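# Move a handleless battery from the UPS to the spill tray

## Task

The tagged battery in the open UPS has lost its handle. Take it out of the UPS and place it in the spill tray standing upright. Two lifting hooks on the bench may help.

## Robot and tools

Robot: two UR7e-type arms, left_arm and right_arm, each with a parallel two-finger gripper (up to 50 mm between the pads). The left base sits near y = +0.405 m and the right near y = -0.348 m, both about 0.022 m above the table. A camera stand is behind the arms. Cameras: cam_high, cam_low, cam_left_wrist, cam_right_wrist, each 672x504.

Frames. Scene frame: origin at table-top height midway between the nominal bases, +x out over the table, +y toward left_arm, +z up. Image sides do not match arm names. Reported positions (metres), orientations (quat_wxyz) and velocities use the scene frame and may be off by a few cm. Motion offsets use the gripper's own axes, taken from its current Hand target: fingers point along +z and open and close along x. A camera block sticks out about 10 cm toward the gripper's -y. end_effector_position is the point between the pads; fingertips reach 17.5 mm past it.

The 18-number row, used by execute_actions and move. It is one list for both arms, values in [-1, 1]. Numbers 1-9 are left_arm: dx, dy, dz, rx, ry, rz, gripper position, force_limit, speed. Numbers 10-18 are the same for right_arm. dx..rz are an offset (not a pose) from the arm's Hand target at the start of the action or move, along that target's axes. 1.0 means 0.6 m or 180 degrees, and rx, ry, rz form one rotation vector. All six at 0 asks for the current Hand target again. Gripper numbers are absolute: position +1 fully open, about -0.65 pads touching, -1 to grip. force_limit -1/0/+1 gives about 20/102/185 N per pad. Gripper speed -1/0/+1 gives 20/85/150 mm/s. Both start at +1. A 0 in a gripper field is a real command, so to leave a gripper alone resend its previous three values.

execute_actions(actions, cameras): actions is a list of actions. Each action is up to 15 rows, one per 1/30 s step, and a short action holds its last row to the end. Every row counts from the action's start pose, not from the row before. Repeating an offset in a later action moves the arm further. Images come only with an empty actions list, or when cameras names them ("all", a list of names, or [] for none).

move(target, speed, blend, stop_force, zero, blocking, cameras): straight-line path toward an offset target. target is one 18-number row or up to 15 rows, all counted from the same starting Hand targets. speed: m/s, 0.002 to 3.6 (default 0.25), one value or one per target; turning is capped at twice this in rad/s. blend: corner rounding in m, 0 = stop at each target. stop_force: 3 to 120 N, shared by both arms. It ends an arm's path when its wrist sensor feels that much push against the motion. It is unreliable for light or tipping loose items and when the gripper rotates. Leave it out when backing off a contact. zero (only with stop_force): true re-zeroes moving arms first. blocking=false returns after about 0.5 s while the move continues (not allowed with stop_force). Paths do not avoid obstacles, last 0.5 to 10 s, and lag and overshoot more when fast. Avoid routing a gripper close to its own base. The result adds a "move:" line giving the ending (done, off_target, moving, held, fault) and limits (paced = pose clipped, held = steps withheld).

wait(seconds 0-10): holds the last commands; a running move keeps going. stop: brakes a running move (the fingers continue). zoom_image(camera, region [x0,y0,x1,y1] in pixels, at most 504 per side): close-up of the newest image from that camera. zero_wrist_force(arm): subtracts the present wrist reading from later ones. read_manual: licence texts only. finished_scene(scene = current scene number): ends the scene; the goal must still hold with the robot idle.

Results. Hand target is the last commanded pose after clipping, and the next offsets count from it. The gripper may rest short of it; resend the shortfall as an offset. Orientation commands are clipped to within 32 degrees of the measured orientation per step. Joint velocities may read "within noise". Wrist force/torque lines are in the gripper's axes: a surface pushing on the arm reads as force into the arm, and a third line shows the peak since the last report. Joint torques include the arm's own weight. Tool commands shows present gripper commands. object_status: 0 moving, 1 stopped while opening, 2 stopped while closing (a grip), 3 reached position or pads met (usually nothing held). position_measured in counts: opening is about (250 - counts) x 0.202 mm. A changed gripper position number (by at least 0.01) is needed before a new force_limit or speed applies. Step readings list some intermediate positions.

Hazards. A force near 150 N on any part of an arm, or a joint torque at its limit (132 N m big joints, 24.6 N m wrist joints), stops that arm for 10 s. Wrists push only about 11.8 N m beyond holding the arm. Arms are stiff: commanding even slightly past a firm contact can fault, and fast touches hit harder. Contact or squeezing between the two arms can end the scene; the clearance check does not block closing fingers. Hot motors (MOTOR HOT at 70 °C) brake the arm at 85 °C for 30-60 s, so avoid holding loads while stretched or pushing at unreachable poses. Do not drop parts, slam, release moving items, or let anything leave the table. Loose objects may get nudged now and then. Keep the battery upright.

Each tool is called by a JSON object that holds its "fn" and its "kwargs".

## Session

{"fn": "execute_actions", "kwargs": {"actions": []}}

{"fn": "zoom_image", "kwargs": {"camera": "cam_high", "region": [200, 180, 500, 380]}}

Scene clock: 0.00 s.
left_arm: end_effector_position=(+0.5996, +0.6259, +0.1797) position_measured=3 object_status=3 end_effector_quat_wxyz=(-0.131, -0.414, +0.897, -0.084) | right_arm: end_effector_position=(+0.6577, -0.4619, +0.2361) position_measured=3 object_status=3 end_effector_quat_wxyz=(+0.008, +0.246, +0.969, -0.029)
Joint positions: left_arm=[0.179 -1.034 1.295 -1.604 -1.788 -2.18] | right_arm=[3.16 -1.967 -1.386 -1.362 1.51 -1.018]
Joint velocities: within noise
Joint torques (N m): no reading
Wrist force (N): no reading
Wrist torque (N m): no reading
Wrist force, peak (N): no reading
Hand target: left_arm +0.5996, +0.6259, +0.1797; -0.131, -0.414, +0.897, -0.084 | right_arm +0.6577, -0.4619, +0.2361; +0.008, +0.246, +0.969, -0.029
Tool commands: left_gripper/position=+1.0 left_gripper/force_limit=+1.0 left_gripper/speed=+1.0 right_gripper/position=+1.0 right_gripper/force_limit=+1.0 right_gripper/speed=+1.0

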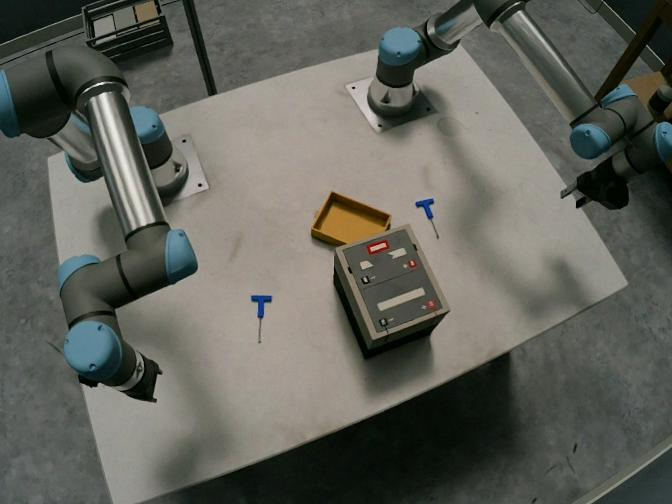

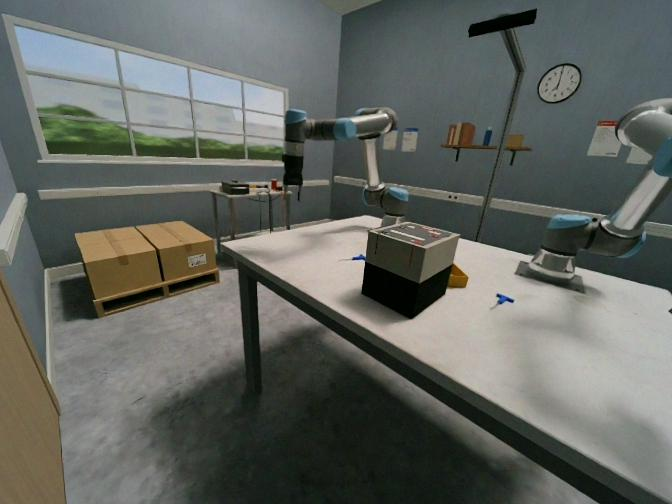

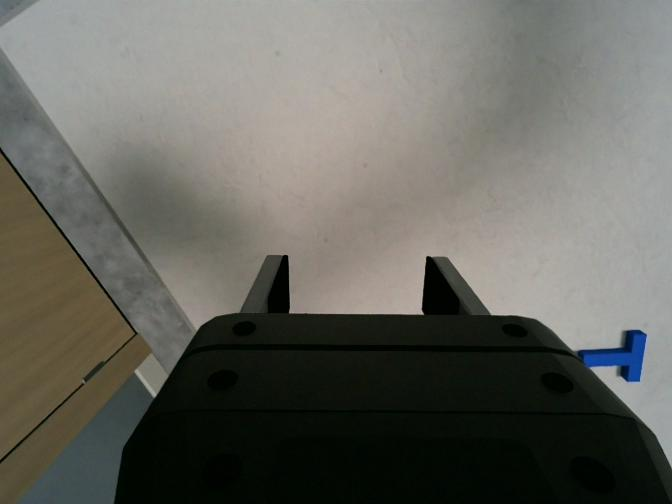

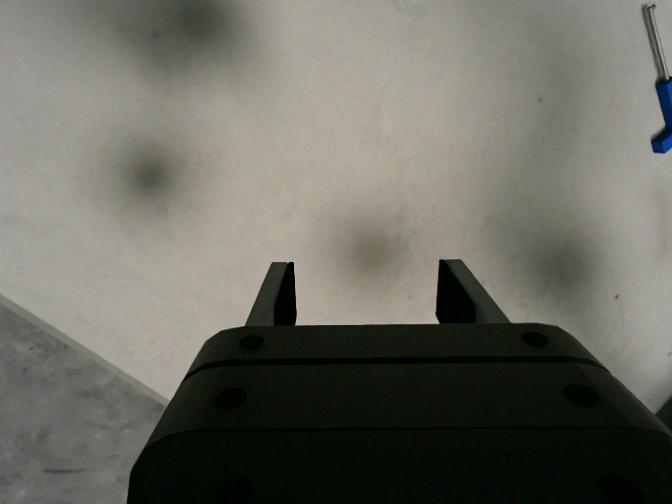

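Scaled by 1.680 from the camera's 672x504 image, which has a finer 960x720 frame.

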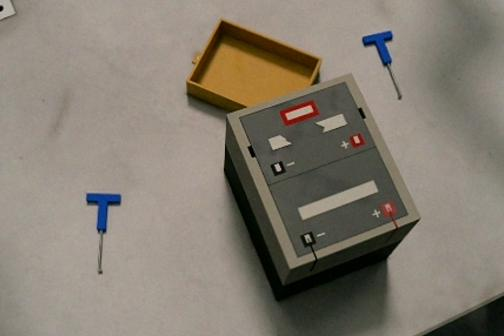

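{"fn": "move", "kwargs": {"target": [0.539,-0.1428,0.2307,-0.1177,-0.0379,0.7073,1,0,1,0.418,0.26,0.1175,-0.0079,0.019,0.4194,1,0,1], "speed": 0.5, "cameras": ["cam_left_wrist","cam_right_wrist"]}}

Scene clock: 47.07 s.
left_arm: end_effector_position=(+0.4407, +0.3020, +0.1505) position_measured=3 object_status=3 end_effector_quat_wxyz=(+0.000, +0.636, +0.772, +0.000) | right_arm: end_effector_position=(+0.5120, -0.2098, +0.1499) position_measured=3 object_status=3 end_effector_quat_wxyz=(+0.000, +0.788, +0.615, +0.000)
Joint positions: left_arm=[-0.578 -1.576 2.112 -2.108 -1.572 -0.718] | right_arm=[3.628 -1.735 -1.927 -1.05 1.57 0.767]
Joint torques (N m): left_arm=[-4.34 -14.82 -37.68 -1.19 -1.1 -0.01] | right_arm=[-11.78 19.86 29.61 0.64 -1.93 1.85]
Wrist force (N): left_arm=[0.7 -0.3 -0.3] | right_arm=[-0.1 0.0 0.3]
Wrist torque (N m): left_arm=[-0.01 -0.13 0.02] | right_arm=[-0.01 0.02 0.04]
Wrist force, peak (N): left_arm=[-0.5 -1.8 0.1] | right_arm=[1.0 -0.9 0.3]
Hand target: left_arm +0.4407, +0.3019, +0.1505; +0.000, +0.636, +0.772, +0.000 | right_arm +0.5120, -0.2099, +0.1499; +0.000, +0.788, +0.615, +0.000
Off the commanded pose: left_arm 0.000 m, 0 deg | right_arm 0.000 m, 0 deg.
move: done
Images, in order (width x height): cam_left_wrist 672x504, cam_right_wrist 672x504.

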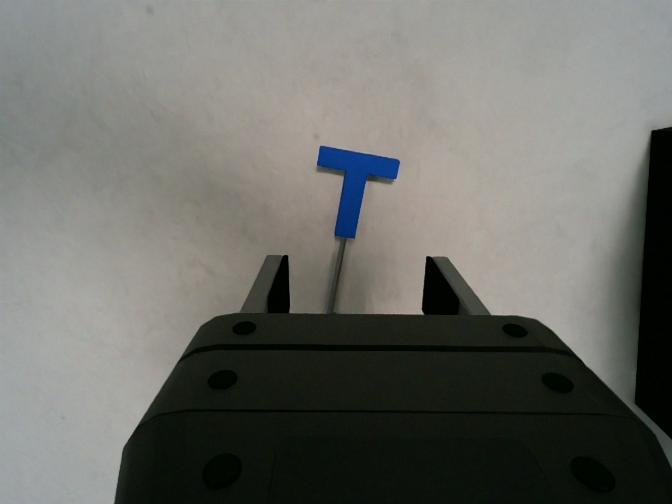

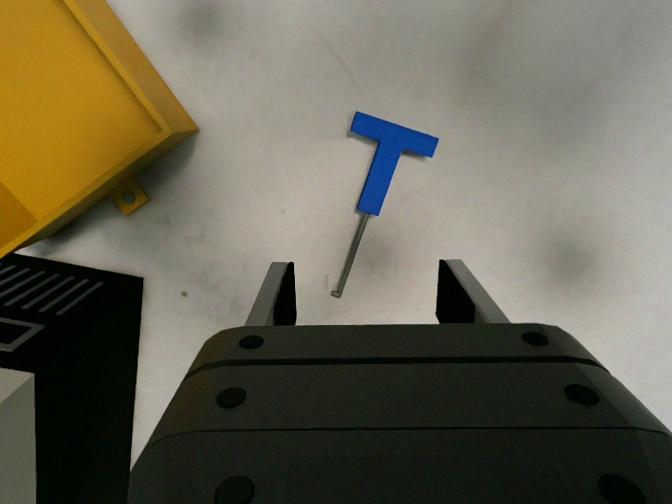

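{"fn": "move", "kwargs": {"target": [[0.0235,-0.0207,0.17,0,0,0.086,1,0,1,-0.0007,0.0102,0.17,0,0,0.05,1,0,1],[0.0235,-0.0207,0.2142,0,0,0.086,1,0,1,-0.0007,0.0102,0.2132,0,0,0.05,1,0,1]], "speed": [0.2,0.06], "cameras": ["cam_left_wrist","cam_right_wrist"]}}

Scene clock: 100.27 s.
left_arm: end_effector_position=(+0.4257, +0.3133, +0.0219) position_measured=3 object_status=3 end_effector_quat_wxyz=(+0.000, +0.734, +0.679, +0.000) | right_arm: end_effector_position=(+0.5178, -0.2119, +0.0219) position_measured=3 object_status=3 end_effector_quat_wxyz=(+0.000, +0.834, +0.552, +0.000)
Joint positions: left_arm=[-0.572 -1.359 2.311 -2.523 -1.572 -0.442] | right_arm=[3.618 -1.956 -2.047 -0.71 1.57 0.916]
Joint torques (N m): left_arm=[-6.6 -31.3 -31.05 -1.92 -1.23 2.64] | right_arm=[10.91 41.11 25.24 1.22 -2.1 1.05]
Wrist force (N): left_arm=[0.4 -0.4 0.4] | right_arm=[0.3 0.0 0.2]
Wrist torque (N m): left_arm=[-0.01 -0.10 0.01] | right_arm=[-0.01 -0.04 0.04]
Wrist force, peak (N): left_arm=[0.3 0.2 -2.8] | right_arm=[-0.1 0.2 2.5]
Hand target: left_arm +0.4258, +0.3132, +0.0219; +0.000, +0.734, +0.679, +0.000 | right_arm +0.5178, -0.2119, +0.0220; +0.000, +0.834, +0.552, +0.000
Off the commanded pose: left_arm 0.000 m, 0 deg | right_arm 0.000 m, 0 deg.
move: done
Images, in order (width x height): cam_left_wrist 672x504, cam_right_wrist 672x504.

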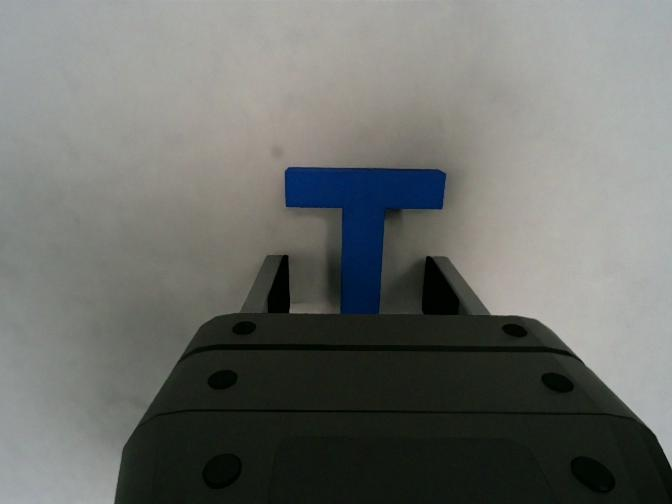

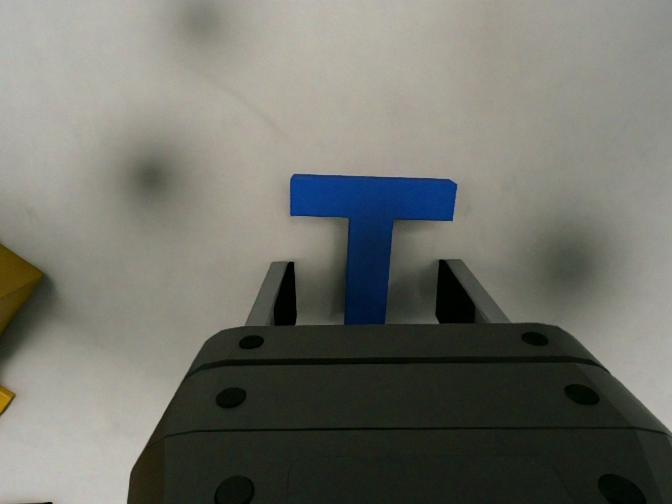

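{"fn": "move", "kwargs": {"target": [[0,0,0,0,0,0,-1,-0.5,0,0,0,0,0,0,0,-1,-0.5,0],[0,0,-0.25,0,0,0,-1,-0.5,0,0,0,-0.25,0,0,0,-1,-0.5,0],[0,0,-0.57,0,0,-0.503,-1,-0.5,0,0,0,-0.57,0,0,0.394,-1,-0.5,0]], "speed": [0.1,0.2,0.5], "blend": [0,0.03,0], "cameras": ["cam_high"]}}

{"fn": "move", "kwargs": {"target": [0,0,0,0.5,0,0,-1,-0.5,0,0,0,0,0.5,0,0,-1,-0.5,0], "speed": 0.6, "cameras": ["cam_high","cam_low"]}}

Scene clock: 120.33 s.
left_arm: end_effector_position=(+0.4259, +0.3136, +0.3640) position_measured=186 object_status=2 end_effector_quat_wxyz=(+0.000, +0.035, +0.999, -0.001) | right_arm: end_effector_position=(+0.5178, -0.2116, +0.3639) position_measured=185 object_status=2 end_effector_quat_wxyz=(+0.000, +0.999, -0.035, +0.000)
Joint positions: left_arm=[-0.571 -1.747 1.697 -1.521 -1.572 -2.021] | right_arm=[3.619 -1.625 -1.481 -1.606 1.57 2.154]
Joint torques (N m): left_arm=[-7.63 -14.54 -15.27 -5.07 -0.74 -2.72] | right_arm=[11.41 16.88 27.02 4.97 -1.02 1.66]
Wrist force (N): left_arm=[0.6 -0.2 0.4] | right_arm=[0.2 0.0 0.8]
Wrist torque (N m): left_arm=[0.03 -0.12 -0.11] | right_arm=[-0.02 -0.02 0.03]
Wrist force, peak (N): left_arm=[0.7 -0.3 3.6] | right_arm=[0.1 0.2 3.8]
Hand target: left_arm +0.4258, +0.3136, +0.3639; +0.000, +0.035, +0.999, -0.001 | right_arm +0.5178, -0.2116, +0.3640; +0.000, +0.999, -0.035, +0.000
Off the commanded pose: left_arm 0.000 m, 0 deg | right_arm 0.000 m, 0 deg.
move: done
Images, in order (width x height): cam_high 672x504.

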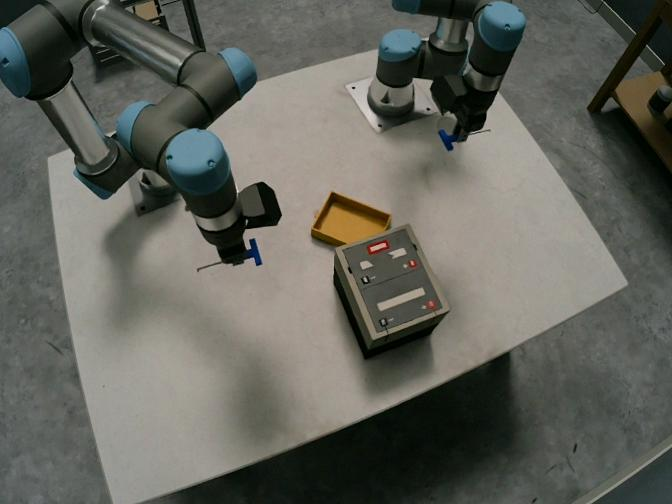

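Scene clock: 123.90 s.
left_arm: end_effector_position=(+0.4280, +0.3148, +0.3643) position_measured=186 object_status=2 end_effector_quat_wxyz=(-0.009, +0.015, +0.789, -0.614) | right_arm: end_effector_position=(+0.5179, -0.2116, +0.3639) position_measured=185 object_status=2 end_effector_quat_wxyz=(+0.706, -0.708, +0.024, -0.024)
Joint positions: left_arm=[0.01 -1.593 1.976 -1.594 -2.876 -1.195] | right_arm=[3.129 -2.114 -1.836 0.784 3.049 3.116]
Joint torques (N m): left_arm=[-6.98 -34.74 -39 -0.68 -3.17 2.6] | right_arm=[11.56 48.17 9.96 0.61 -1.24 1.24]
Wrist force (N): left_arm=[0.9 2.4 0.4] | right_arm=[-2.2 2.0 -0.9]
Wrist torque (N m): left_arm=[0.33 0.05 0.31] | right_arm=[0.49 0.71 0.44]
Wrist force, peak (N): left_arm=[2.0 16.1 3.4] | right_arm=[-2.1 3.5 -1.2]
Hand target: left_arm +0.4280, +0.3148, +0.3643; -0.009, +0.015, +0.789, -0.614 (not the last commanded pose) | right_arm +0.5178, -0.2116, +0.3640; +0.706, -0.707, +0.025, -0.025
Off the commanded pose: left_arm 0.003 m, 14 deg | right_arm 0.000 m, 0 deg.
move: held (left_arm; a check stopped the path); limits=held
pose unreachable (left arm): on one or more control steps of this call, first in action 0 (counted from 0), this arm could not follow its commanded pose, so it was not sent that pose on those steps. It may still have moved: this result reports where it is.
cause: moving toward the commanded pose would bring two parts of the arm too close to each other (its gripper and another part of the arm, with joints 4 (wrist 1) to 6 (wrist 3) between them, 5 mm apart when it was first held).
Images, in order (width x height): cam_high 672x504, cam_low 672x504.

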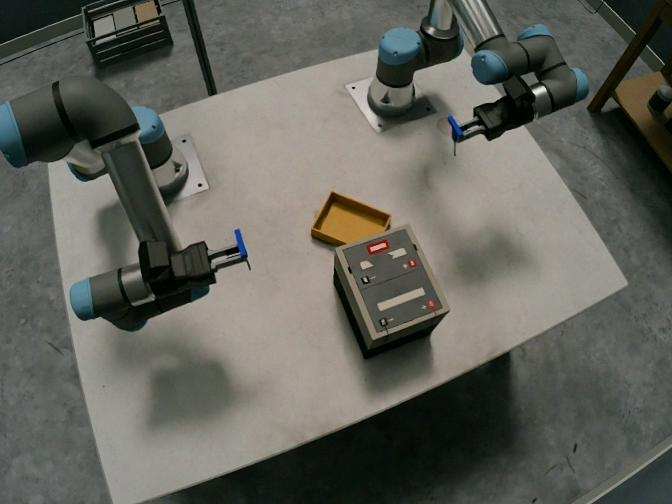

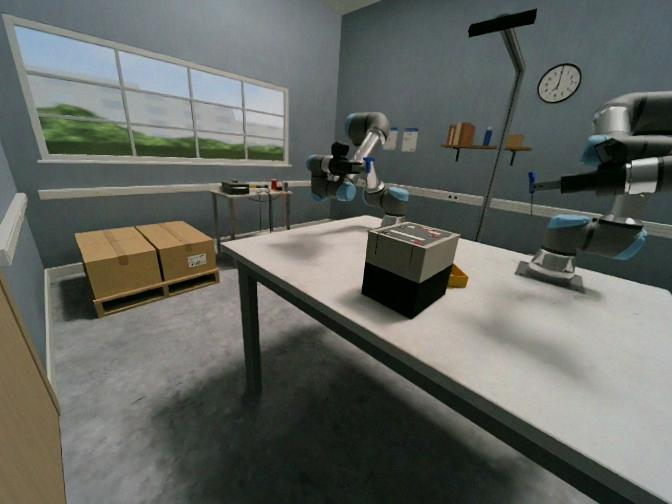

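{"fn": "zoom_image", "kwargs": {"camera": "cam_high", "region": [300, 180, 470, 370]}}

Scaled by 2.653 from the camera's 672x504 image, which has a finer 960x720 frame.

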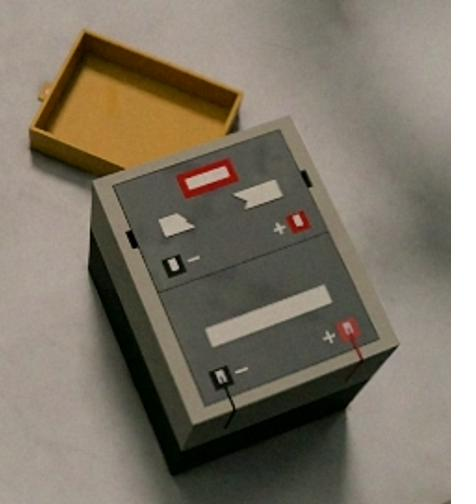

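{"fn": "move", "kwargs": {"target": [[-0.1,0,0.12,-0.116,0,0,-1,-0.5,0,0.03,-0.02,0.16,0,0,0,-1,-0.5,0],[-0.154,-0.034,0.306,-0.116,0,0,-1,-0.5,0,0.0645,0.0733,0.33,0,0,0,-1,-0.5,0]], "speed": 0.2, "blend": 0.03, "cameras": ["cam_right_wrist","cam_low","cam_high"]}}

Scene clock: 156.43 s.
left_arm: end_effector_position=(+0.5141, +0.1287, +0.3393) position_measured=186 object_status=2 end_effector_quat_wxyz=(-0.006, +0.017, +0.887, -0.461) | right_arm: end_effector_position=(+0.5701, -0.0168, +0.3198) position_measured=185 object_status=2 end_effector_quat_wxyz=(+0.706, -0.707, +0.024, -0.024)
Joint positions: left_arm=[-0.43 -1.424 1.845 -2.442 -2.449 -2.126] | right_arm=[3.481 -2.268 -1.707 0.832 2.697 3.14]
Joint torques (N m): left_arm=[-6.57 -31.28 -12.47 -5.32 -1.75 -1.32] | right_arm=[0.92 39.61 15.89 -1.44 -0.6 -0.15]
Wrist force (N): left_arm=[0.7 1.4 0.8] | right_arm=[-2.1 2.0 -1.2]
Wrist torque (N m): left_arm=[0.19 -0.02 0.14] | right_arm=[0.51 0.71 0.36]
Wrist force, peak (N): left_arm=[2.0 3.1 -0.7] | right_arm=[-2.5 2.3 -2.8]
Hand target: left_arm +0.5141, +0.1287, +0.3393; -0.006, +0.016, +0.887, -0.461 | right_arm +0.5702, -0.0168, +0.3198; +0.706, -0.707, +0.025, -0.025
Off the commanded pose: left_arm 0.000 m, 0 deg | right_arm 0.000 m, 0 deg.
move: done
Images, in order (width x height): cam_high 672x504, cam_low 672x504, cam_right_wrist 672x504.

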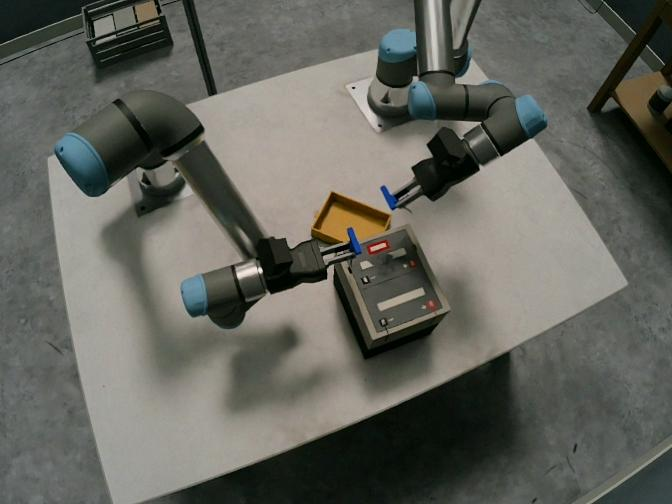

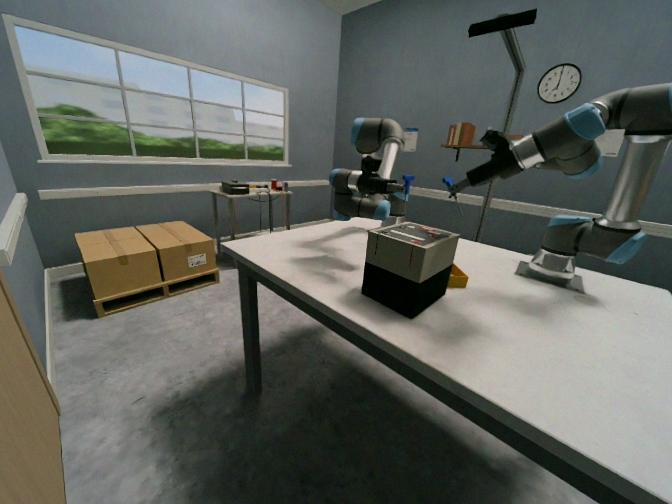

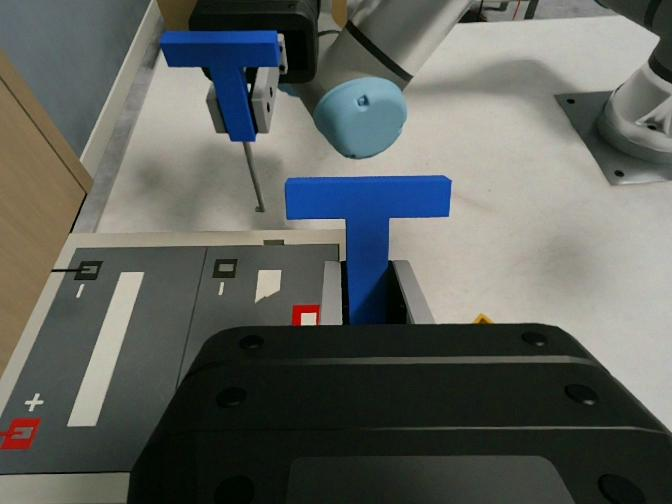

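{"fn": "zoom_image", "kwargs": {"camera": "cam_right_wrist", "region": [200, 120, 350, 270]}}

Scaled by 3.360 from the camera's 672x504 image, which has a finer 960x720 frame.

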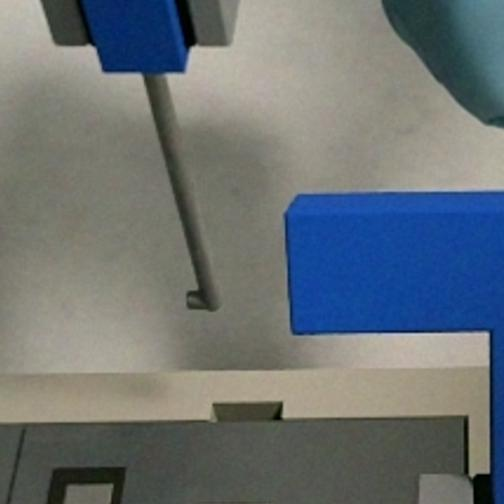

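{"fn": "move", "kwargs": {"target": [0,0,0,0,0,0,-1,-0.5,0,-0.0097,0.038,0.0068,0,0,0,-1,-0.5,0], "speed": 0.06, "cameras": ["cam_right_wrist"]}}

{"fn": "zoom_image", "kwargs": {"camera": "cam_right_wrist", "region": [230, 200, 330, 275]}}

Scene clock: 219.97 s.
left_arm: end_effector_position=(+0.5141, +0.1287, +0.3393) position_measured=186 object_status=2 end_effector_quat_wxyz=(-0.006, +0.016, +0.887, -0.461) | right_arm: end_effector_position=(+0.5646, -0.0122, +0.2968) position_measured=185 object_status=2 end_effector_quat_wxyz=(+0.706, -0.707, +0.025, -0.024) end_effector_velocity=(+0.001, +0.000, +0.001) end_effector_angular_velocity=(-0.001, +0.002, +0.000)
Joint positions: left_arm=[-0.431 -1.424 1.845 -2.442 -2.449 -2.126] | right_arm=[3.493 -2.302 -1.727 0.885 2.685 3.14]
Joint velocities: left_arm=[within noise] | right_arm=[0 0.003 0.001 -0.007 0 -0.001]
Joint torques (N m): left_arm=[-7.26 -23.69 -12.82 -6.18 -0.57 -2.9] | right_arm=[-10.39 54.57 24.03 -1.34 1.47 1.84]
Wrist force (N): left_arm=[0.3 1.3 1.1] | right_arm=[-2.1 1.9 -1.0]
Wrist torque (N m): left_arm=[0.17 0.03 0.15] | right_arm=[0.50 0.71 0.36]
Wrist force, peak (N): left_arm=[0.6 1.8 1.1] | right_arm=[-2.5 3.0 -0.8]
Hand target: left_arm +0.5141, +0.1287, +0.3393; -0.006, +0.016, +0.887, -0.461 | right_arm +0.5646, -0.0123, +0.2970; +0.706, -0.707, +0.025, -0.025
Off the commanded pose: left_arm 0.000 m, 0 deg | right_arm 0.000 m, 0 deg.
move: done
Images, in order (width x height): cam_right_wrist 672x504.

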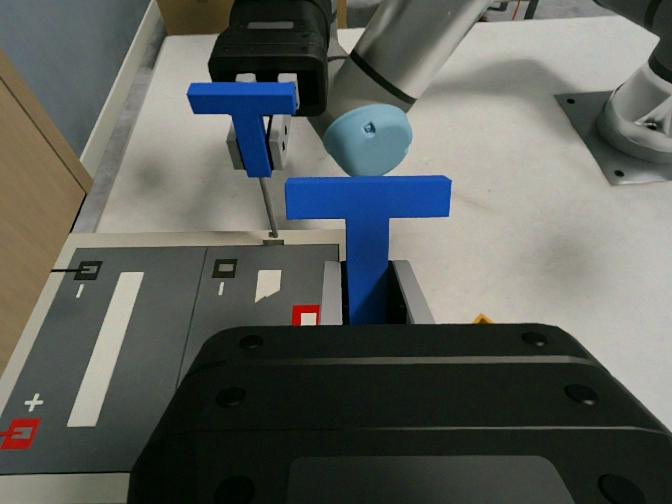

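Scaled by 5.040 from the camera's 672x504 image, which has a finer 960x720 frame.

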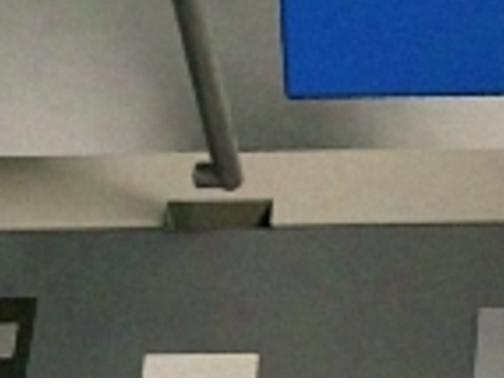

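{"fn": "move", "kwargs": {"target": [0,0,0,0,0,0,-1,-0.5,0,0.0005,0.078,0.0005,0,0,0,-1,-0.5,0], "speed": 0.015, "stop_force": 5, "cameras": ["cam_right_wrist"]}}

{"fn": "zoom_image", "kwargs": {"camera": "cam_right_wrist", "region": [200, 150, 350, 270]}}

Scene clock: 231.27 s.
left_arm: end_effector_position=(+0.5141, +0.1287, +0.3393) position_measured=186 object_status=2 end_effector_quat_wxyz=(-0.006, +0.016, +0.887, -0.461) | right_arm: end_effector_position=(+0.5647, -0.0123, +0.2850) position_measured=185 object_status=2 end_effector_quat_wxyz=(+0.706, -0.707, +0.025, -0.024)
Joint positions: left_arm=[-0.431 -1.424 1.845 -2.442 -2.449 -2.126] | right_arm=[3.493 -2.324 -1.727 0.907 2.685 3.14]
Joint torques (N m): left_arm=[-6.53 -24.64 -11.92 -6.19 -0.62 -2.9] | right_arm=[-5.6 53.23 10.64 1.88 0.09 -0.63]
Wrist force (N): left_arm=[0.5 1.5 0.8] | right_arm=[-2.4 0.6 -1.3]
Wrist torque (N m): left_arm=[0.18 0.00 0.15] | right_arm=[0.48 0.73 0.37]
Wrist force, peak (N): left_arm=[0.3 1.8 1.1] | right_arm=[-2.6 -21.9 -1.8]
Hand target: left_arm +0.5141, +0.1287, +0.3393; -0.006, +0.016, +0.887, -0.461 | right_arm +0.5647, -0.0123, +0.2850; +0.706, -0.707, +0.025, -0.024 (not the last commanded pose)
Off the commanded pose: left_arm 0.000 m, 0 deg | right_arm 0.035 m, 0 deg.
move: contact (right_arm)
Images, in order (width x height): cam_right_wrist 672x504.

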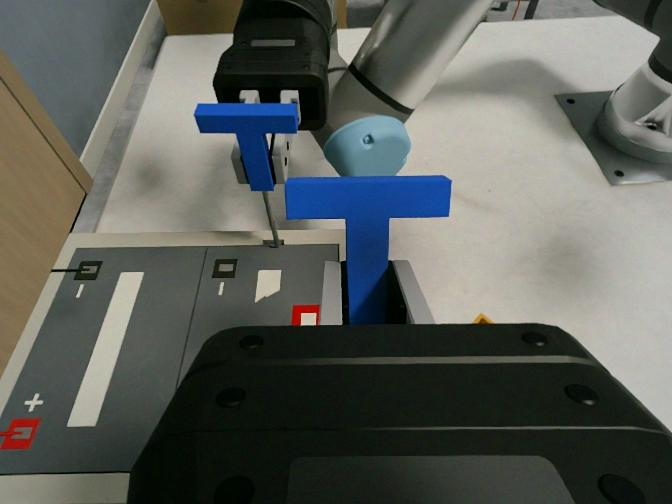

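Scaled by 3.360 from the camera's 672x504 image, which has a finer 960x720 frame.

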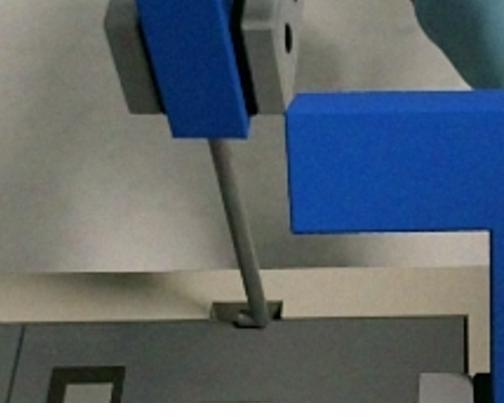

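{"fn": "move", "kwargs": {"target": [[0,0,0,0,0,0,-1,-0.5,0,0,-0.01,0,0,0,0,-1,-0.5,0],[0,0,0,0,0,0,-1,-0.5,0,0.0005,-0.01,-0.004,0,0,0,-1,-0.5,0]], "speed": 0.03}}

{"fn": "move", "kwargs": {"target": [0,0,0,0,0,0,-1,-0.5,0,0,0.067,0,0,0,0,-1,-0.5,0], "speed": 0.015, "stop_force": 5, "cameras": ["cam_right_wrist"]}}

{"fn": "zoom_image", "kwargs": {"camera": "cam_right_wrist", "region": [230, 200, 330, 275]}}

Scene clock: 243.40 s.
left_arm: end_effector_position=(+0.5141, +0.1287, +0.3393) position_measured=186 object_status=2 end_effector_quat_wxyz=(-0.006, +0.016, +0.887, -0.461) | right_arm: end_effector_position=(+0.5649, -0.0148, +0.2910) position_measured=185 object_status=2 end_effector_quat_wxyz=(+0.706, -0.707, +0.025, -0.024)
Joint positions: left_arm=[-0.431 -1.424 1.845 -2.442 -2.449 -2.126] | right_arm=[3.488 -2.312 -1.727 0.896 2.689 3.14]
Joint torques (N m): left_arm=[-6.31 -25.55 -11.45 -6.29 -0.69 -2.88] | right_arm=[10.87 53.54 9.13 3.79 -1.8 0.57]
Wrist force (N): left_arm=[0.6 1.3 1.0] | right_arm=[-2.3 2.0 -1.3]
Wrist torque (N m): left_arm=[0.16 0.00 0.15] | right_arm=[0.50 0.75 0.36]
Wrist force, peak (N): left_arm=[0.6 1.9 0.9] | right_arm=[-2.2 2.3 -1.2]
Hand target: left_arm +0.5141, +0.1287, +0.3393; -0.006, +0.016, +0.887, -0.461 | right_arm +0.5649, -0.0147, +0.2910; +0.706, -0.707, +0.025, -0.024
Off the commanded pose: left_arm 0.000 m, 0 deg | right_arm 0.000 m, 0 deg.
move: done

Scene clock: 247.13 s.
left_arm: end_effector_position=(+0.5141, +0.1287, +0.3393) position_measured=186 object_status=2 end_effector_quat_wxyz=(-0.006, +0.016, +0.887, -0.461) | right_arm: end_effector_position=(+0.5648, -0.0147, +0.2508) position_measured=185 object_status=2 end_effector_quat_wxyz=(+0.706, -0.707, +0.025, -0.024)
Joint positions: left_arm=[-0.431 -1.424 1.845 -2.442 -2.449 -2.126] | right_arm=[3.488 -2.39 -1.724 0.97 2.689 3.14]
Joint torques (N m): left_arm=[-7.04 -25.29 -12.32 -6.02 -0.74 -2.84] | right_arm=[-10.99 55.54 15.42 -1.23 1.89 1.45]
Wrist force (N): left_arm=[0.5 1.7 1.1] | right_arm=[-2.0 3.3 -2.6]
Wrist torque (N m): left_arm=[0.23 0.02 0.15] | right_arm=[0.44 0.70 0.35]
Wrist force, peak (N): left_arm=[0.6 1.8 1.3] | right_arm=[-2.0 3.2 -2.9]
Hand target: left_arm +0.5141, +0.1287, +0.3393; -0.006, +0.016, +0.887, -0.461 | right_arm +0.5648, -0.0147, +0.2508; +0.706, -0.707, +0.025, -0.024
Off the commanded pose: left_arm 0.000 m, 0 deg | right_arm 0.000 m, 0 deg.
move: done
Images, in order (width x height): cam_right_wrist 672x504.

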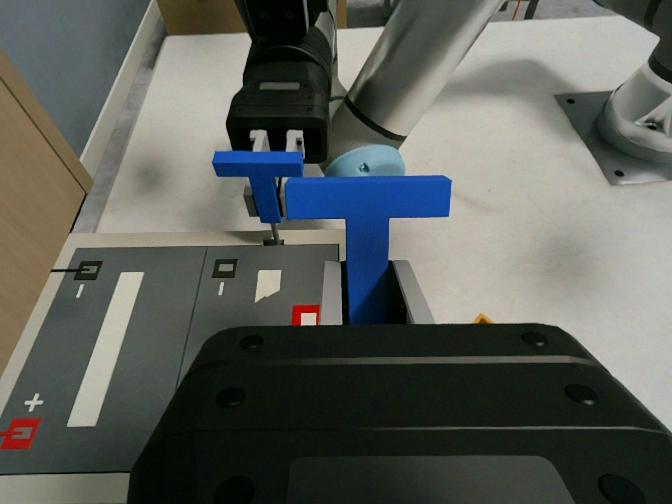

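Scaled by 5.040 from the camera's 672x504 image, which has a finer 960x720 frame.

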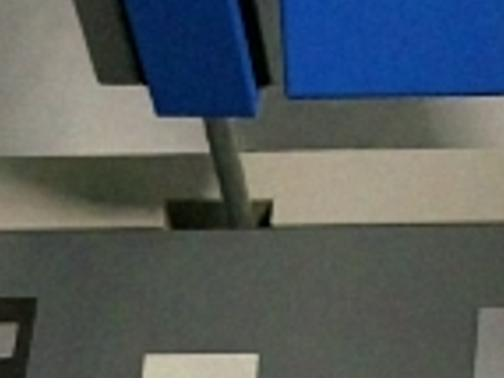

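{"fn": "move", "kwargs": {"target": [0,0,0,0,0,0,-1,-0.5,0,0,0.004,0,0,0,0,-1,-0.5,0], "speed": 0.01, "stop_force": 4}}

{"fn": "move", "kwargs": {"target": [[0,0,0,0,0,0,-1,-0.5,0,0,0,0,0,0,0,0.4,0,0],[0,0,0,0,0,0,-1,-0.5,0,0,0,-0.15,0,0,0,0.4,0,0]], "speed": 0.12, "cameras": ["cam_right_wrist","cam_left_wrist","cam_high"]}}

{"fn": "zoom_image", "kwargs": {"camera": "cam_left_wrist", "region": [150, 50, 450, 300]}}

Scene clock: 261.87 s.
left_arm: end_effector_position=(+0.5141, +0.1287, +0.3393) position_measured=186 object_status=2 end_effector_quat_wxyz=(-0.006, +0.016, +0.887, -0.461) | right_arm: end_effector_position=(+0.5648, -0.0147, +0.2483) position_measured=185 object_status=2 end_effector_quat_wxyz=(+0.706, -0.707, +0.025, -0.024)
Joint positions: left_arm=[-0.431 -1.424 1.845 -2.442 -2.449 -2.126] | right_arm=[3.488 -2.394 -1.723 0.974 2.689 3.14]
Joint torques (N m): left_arm=[-6.13 -26.15 -12.05 -6.17 -0.71 -2.78] | right_arm=[-10.94 48.66 21.84 0.28 1.91 0.82]
Wrist force (N): left_arm=[0.6 1.3 0.8] | right_arm=[-2.0 1.4 -3.0]
Wrist torque (N m): left_arm=[0.16 -0.01 0.15] | right_arm=[0.41 0.68 0.36]
Wrist force, peak (N): left_arm=[0.6 1.9 1.0] | right_arm=[-2.0 3.4 -2.9]
Hand target: left_arm +0.5141, +0.1287, +0.3393; -0.006, +0.016, +0.887, -0.461 | right_arm +0.5648, -0.0147, +0.2484; +0.706, -0.707, +0.025, -0.024
Off the commanded pose: left_arm 0.000 m, 0 deg | right_arm 0.000 m, 0 deg.
move: done

Scene clock: 263.53 s.
left_arm: end_effector_position=(+0.5141, +0.1287, +0.3393) position_measured=186 object_status=2 end_effector_quat_wxyz=(-0.006, +0.016, +0.887, -0.461) | right_arm: end_effector_position=(+0.5586, -0.1045, +0.2485) position_measured=92 object_status=3 end_effector_quat_wxyz=(+0.706, -0.707, +0.024, -0.025)
Joint positions: left_arm=[-0.431 -1.424 1.845 -2.442 -2.449 -2.126] | right_arm=[3.329 -2.379 -1.761 0.995 2.849 3.139]
Joint torques (N m): left_arm=[-6.78 -26.13 -12.13 -6.19 -0.85 -2.72] | right_arm=[1.12 40.6 20.38 -0.96 -0.62 -1.23]
Wrist force (N): left_arm=[0.4 1.5 0.9] | right_arm=[-1.9 1.4 -1.2]
Wrist torque (N m): left_arm=[0.20 0.02 0.14] | right_arm=[0.49 0.67 0.44]
Wrist force, peak (N): left_arm=[0.5 1.7 1.3] | right_arm=[-1.7 1.5 -3.6]
Hand target: left_arm +0.5141, +0.1287, +0.3393; -0.006, +0.016, +0.887, -0.461 | right_arm +0.5586, -0.1045, +0.2485; +0.706, -0.707, +0.025, -0.024
Off the commanded pose: left_arm 0.000 m, 0 deg | right_arm 0.000 m, 0 deg.
move: done
Images, in order (width x height): cam_high 672x504, cam_left_wrist 672x504, cam_right_wrist 672x504.

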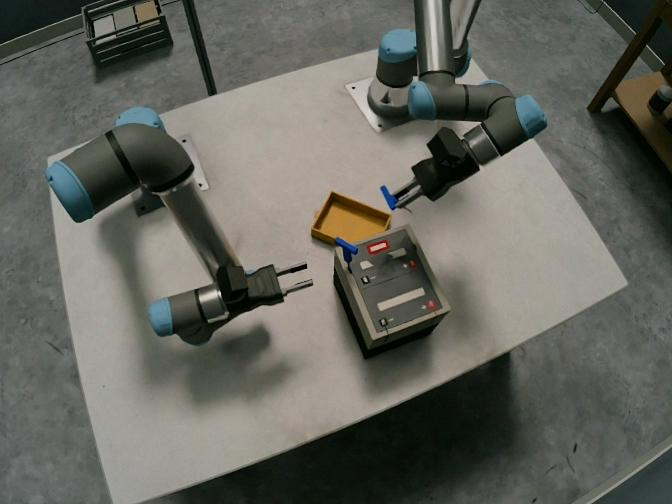

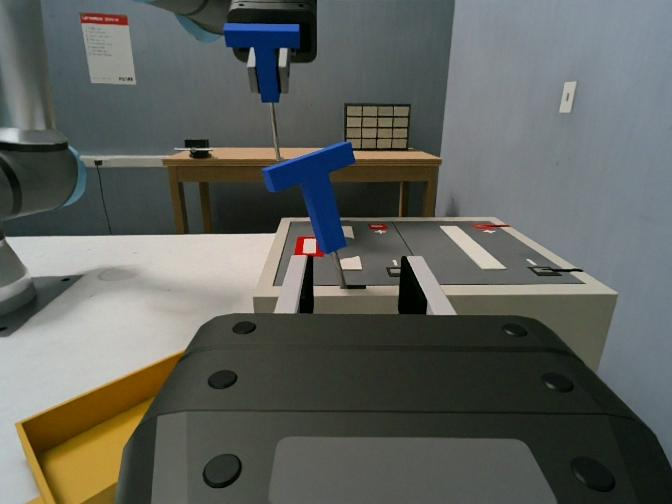

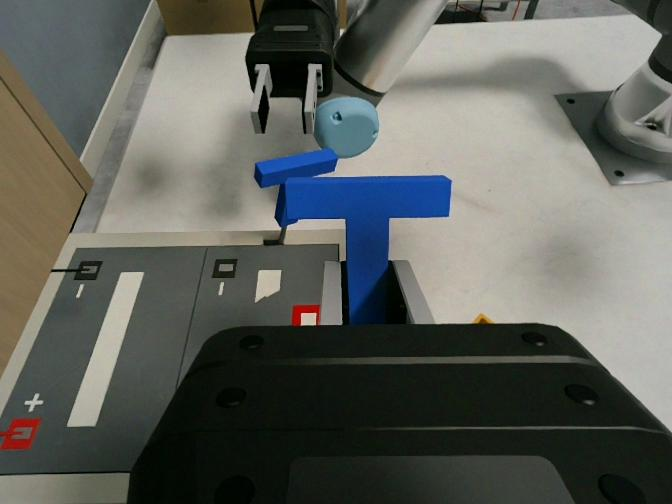

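Scaled by 1.680 from the camera's 672x504 image, which has a finer 960x720 frame.

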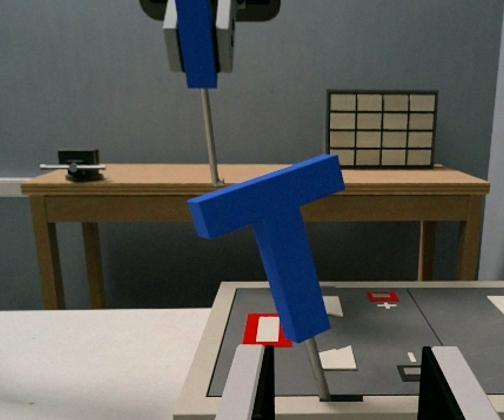

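{"fn": "move", "kwargs": {"target": [[0,0,0,0,0,0,-1,-0.5,0,0,-0.2,-0.1,0,0,0,1,0,0],[0,0,0,0,0,0,-1,-0.5,0,0,-0.3,-0.1,-0.5,0,0,1,0,0]], "speed": [0.25,0.5], "blend": [0.02,0]}}

{"fn": "move", "kwargs": {"target": [0,0,0,0,0,0,-1,-0.5,0,0,0,0,0,0,-0.672,1,0,0], "speed": 0.5, "cameras": ["cam_left_wrist","cam_right_wrist","cam_high"]}}

Scene clock: 318.33 s.
left_arm: end_effector_position=(+0.5141, +0.1287, +0.3393) position_measured=186 object_status=2 end_effector_quat_wxyz=(-0.006, +0.016, +0.887, -0.461) | right_arm: end_effector_position=(+0.5545, -0.1641, +0.4285) position_measured=3 object_status=3 end_effector_quat_wxyz=(+0.000, +0.999, -0.035, +0.000)
Joint positions: left_arm=[-0.431 -1.424 1.845 -2.442 -2.449 -2.126] | right_arm=[3.66 -1.767 -1.154 -1.792 1.57 2.195]
Joint torques (N m): left_arm=[-5.96 -27.02 -12.28 -6.03 -0.85 -2.62] | right_arm=[-5.16 37.83 32.8 0.87 -1.82 0.43]
Wrist force (N): left_arm=[0.5 1.6 1.1] | right_arm=[0.1 0.4 0.2]
Wrist torque (N m): left_arm=[0.20 0.01 0.14] | right_arm=[0.05 0.00 0.03]
Wrist force, peak (N): left_arm=[0.9 1.7 1.0] | right_arm=[-2.1 5.1 0.7]
Hand target: left_arm +0.5141, +0.1287, +0.3393; -0.006, +0.016, +0.887, -0.461 | right_arm +0.5545, -0.1642, +0.4285; +0.000, +0.999, -0.035, +0.000
Off the commanded pose: left_arm 0.000 m, 0 deg | right_arm 0.000 m, 0 deg.
move: done

Scene clock: 321.03 s.
left_arm: end_effector_position=(+0.5141, +0.1287, +0.3393) position_measured=186 object_status=2 end_effector_quat_wxyz=(-0.006, +0.016, +0.887, -0.461) | right_arm: end_effector_position=(+0.5545, -0.1642, +0.4286) position_measured=3 object_status=3 end_effector_quat_wxyz=(+0.000, +0.523, +0.853, +0.000)
Joint positions: left_arm=[-0.431 -1.424 1.845 -2.442 -2.449 -2.126] | right_arm=[3.66 -1.767 -1.154 -1.792 1.57 0.084]
Joint torques (N m): left_arm=[-6.16 -27.98 -11.9 -6.01 -0.93 -2.49] | right_arm=[-12.82 20.85 32.8 1.01 0.32 -1.64]
Wrist force (N): left_arm=[0.3 1.4 1.0] | right_arm=[0.1 0.1 0.2]
Wrist torque (N m): left_arm=[0.19 0.04 0.14] | right_arm=[0.01 0.00 -0.03]
Wrist force, peak (N): left_arm=[0.7 1.7 1.2] | right_arm=[-0.1 0.0 0.4]
Hand target: left_arm +0.5141, +0.1287, +0.3393; -0.006, +0.016, +0.887, -0.461 | right_arm +0.5545, -0.1642, +0.4285; +0.000, +0.523, +0.853, +0.000
Off the commanded pose: left_arm 0.000 m, 0 deg | right_arm 0.000 m, 0 deg.
move: done
Images, in order (width x height): cam_high 672x504, cam_left_wrist 672x504, cam_right_wrist 672x504.

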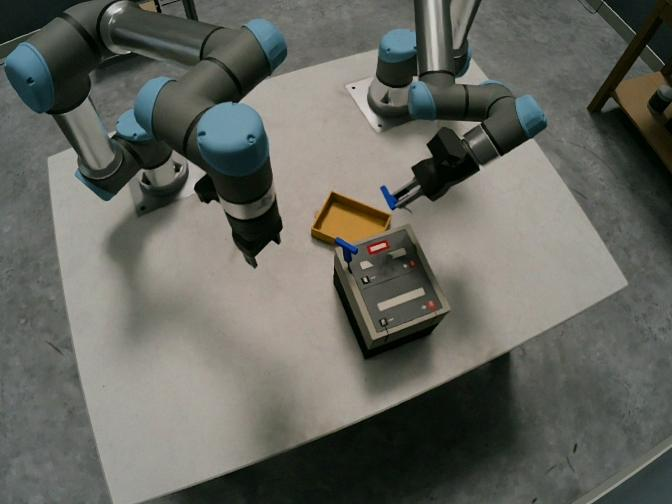

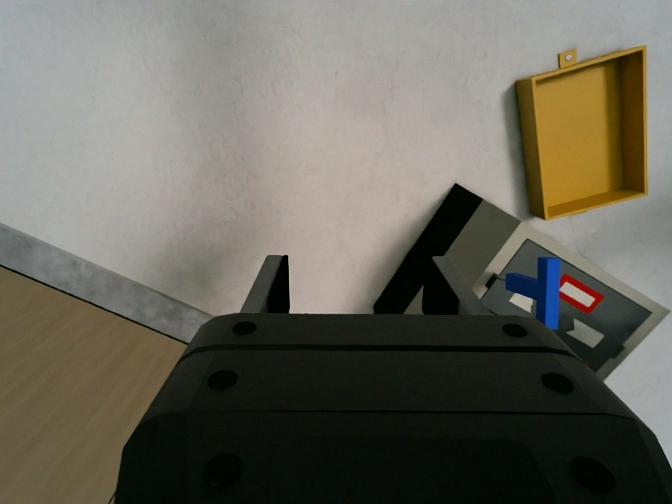

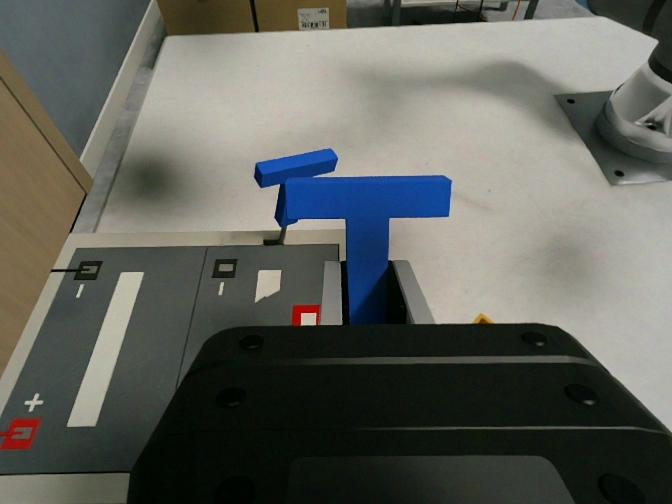

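{"fn": "move", "kwargs": {"target": [0,0,0,0,0,0,-1,-0.5,0,0.258,0.079,0.136,-0.083,-0.035,0,1,0,0], "speed": 0.2, "cameras": ["cam_left_wrist","cam_right_wrist"]}}

Scene clock: 338.40 s.
left_arm: end_effector_position=(+0.5141, +0.1287, +0.3393) position_measured=186 object_status=2 end_effector_quat_wxyz=(-0.006, +0.016, +0.887, -0.461) | right_arm: end_effector_position=(+0.5265, -0.0049, +0.3467) position_measured=3 object_status=3 end_effector_quat_wxyz=(+0.115, +0.517, +0.844, +0.082)
Joint positions: left_arm=[-0.431 -1.424 1.845 -2.442 -2.449 -2.126] | right_arm=[3.988 -1.709 -1.508 -1.298 1.367 0.392]
Joint torques (N m): left_arm=[-6.42 -28.81 -11.86 -5.94 -0.99 -2.55] | right_arm=[9.14 41.27 22.38 5.6 -0.69 1.25]
Wrist force (N): left_arm=[0.5 1.4 1.0] | right_arm=[0.3 -0.8 0.0]
Wrist torque (N m): left_arm=[0.19 0.02 0.15] | right_arm=[-0.23 -0.07 -0.10]
Wrist force, peak (N): left_arm=[0.8 1.8 1.1] | right_arm=[-3.6 -0.3 -1.4]
Hand target: left_arm +0.5141, +0.1287, +0.3393; -0.006, +0.016, +0.887, -0.461 | right_arm +0.5265, -0.0048, +0.3468; +0.115, +0.517, +0.844, +0.082
Off the commanded pose: left_arm 0.000 m, 0 deg | right_arm 0.000 m, 0 deg.
move: done
Images, in order (width x height): cam_left_wrist 672x504, cam_right_wrist 672x504.

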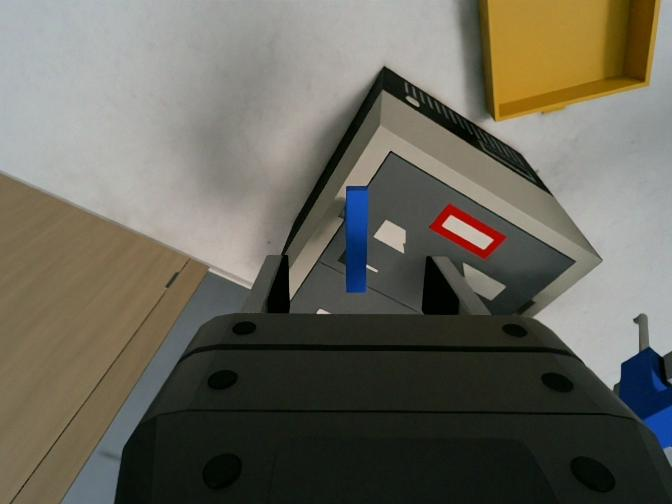

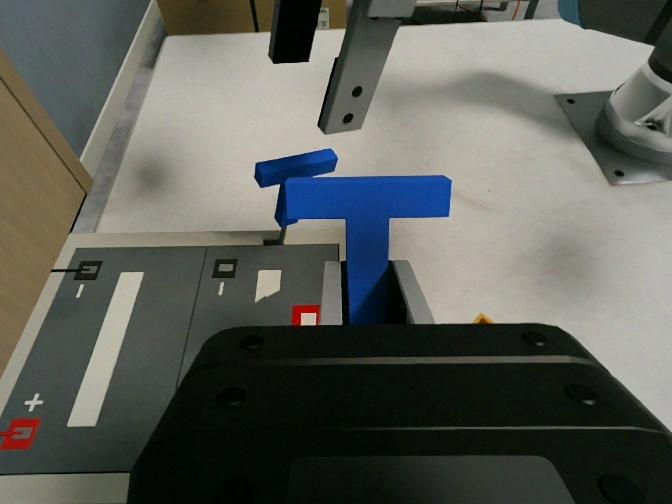

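{"fn": "move", "kwargs": {"target": [0,0,0,0,0,0,-1,-0.5,0,0.001,-0.001,0.113,0,0,0,1,0,0], "speed": 0.05, "stop_force": 6}}

{"fn": "move", "kwargs": {"target": [0,0,0,0,0,0,-1,-0.5,0,0,0,0,0,0,0,-1,-0.2,-1], "cameras": ["cam_left_wrist","cam_right_wrist"]}}

Scene clock: 348.20 s.
left_arm: end_effector_position=(+0.5141, +0.1287, +0.3393) position_measured=186 object_status=2 end_effector_quat_wxyz=(-0.006, +0.016, +0.887, -0.461) | right_arm: end_effector_position=(+0.5446, -0.0032, +0.2815) position_measured=3 object_status=3 end_effector_quat_wxyz=(+0.115, +0.517, +0.844, +0.082)
Joint positions: left_arm=[-0.431 -1.424 1.845 -2.442 -2.449 -2.126] | right_arm=[3.965 -1.77 -1.606 -1.135 1.371 0.369]
Joint torques (N m): left_arm=[-5.2 -28.99 -12.8 -5.81 -0.83 -2.34] | right_arm=[10.81 42.99 33.41 1.17 -1.25 1.65]
Wrist force (N): left_arm=[0.5 1.5 0.8] | right_arm=[0.1 -0.6 -0.1]
Wrist torque (N m): left_arm=[0.20 0.01 0.15] | right_arm=[-0.19 -0.03 -0.10]
Wrist force, peak (N): left_arm=[0.9 1.7 1.2] | right_arm=[-0.2 -0.7 -1.4]
Hand target: left_arm +0.5141, +0.1287, +0.3393; -0.006, +0.016, +0.887, -0.461 | right_arm +0.5446, -0.0033, +0.2815; +0.115, +0.517, +0.844, +0.082
Off the commanded pose: left_arm 0.000 m, 0 deg | right_arm 0.000 m, 0 deg.
move: done

Scene clock: 350.43 s.
left_arm: end_effector_position=(+0.5141, +0.1287, +0.3393) position_measured=186 object_status=2 end_effector_quat_wxyz=(-0.006, +0.016, +0.887, -0.461) | right_arm: end_effector_position=(+0.5445, -0.0032, +0.2815) position_measured=204 object_status=0 end_effector_quat_wxyz=(+0.115, +0.517, +0.844, +0.082)
Joint positions: left_arm=[-0.431 -1.424 1.845 -2.442 -2.449 -2.126] | right_arm=[3.965 -1.77 -1.606 -1.135 1.371 0.369]
Joint torques (N m): left_arm=[-5.49 -29.09 -12.3 -5.82 -0.98 -2.35] | right_arm=[6.41 43.33 31.37 1.24 -2.18 1.52]
Wrist force (N): left_arm=[0.7 1.6 1.1] | right_arm=[6.8 1.1 3.0]
Wrist torque (N m): left_arm=[0.21 -0.01 0.15] | right_arm=[-0.16 0.78 -0.13]
Wrist force, peak (N): left_arm=[0.6 1.6 1.2] | right_arm=[6.8 1.2 3.3]
Hand target: left_arm +0.5141, +0.1287, +0.3393; -0.006, +0.016, +0.887, -0.461 | right_arm +0.5446, -0.0033, +0.2815; +0.115, +0.517, +0.844, +0.082
Off the commanded pose: left_arm 0.000 m, 0 deg | right_arm 0.000 m, 0 deg.
move: done
Images, in order (width x height): cam_left_wrist 672x504, cam_right_wrist 672x504.

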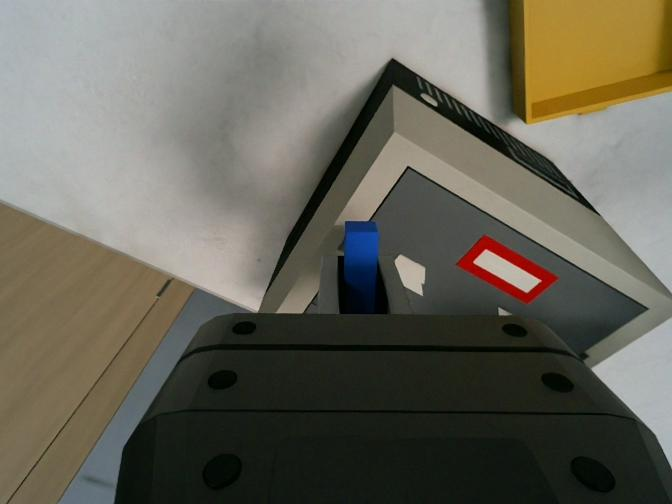

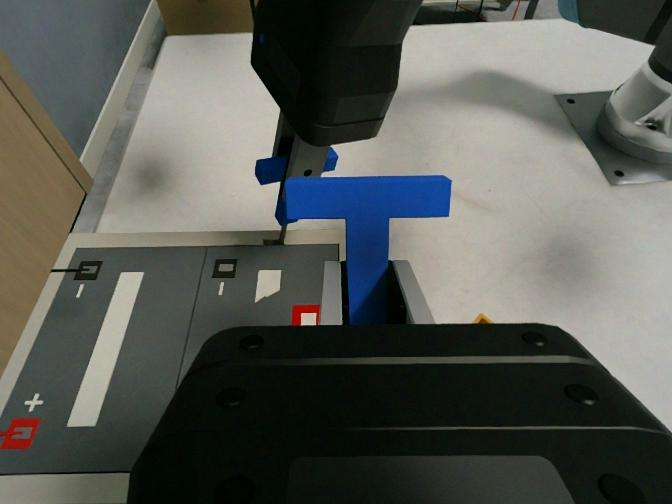

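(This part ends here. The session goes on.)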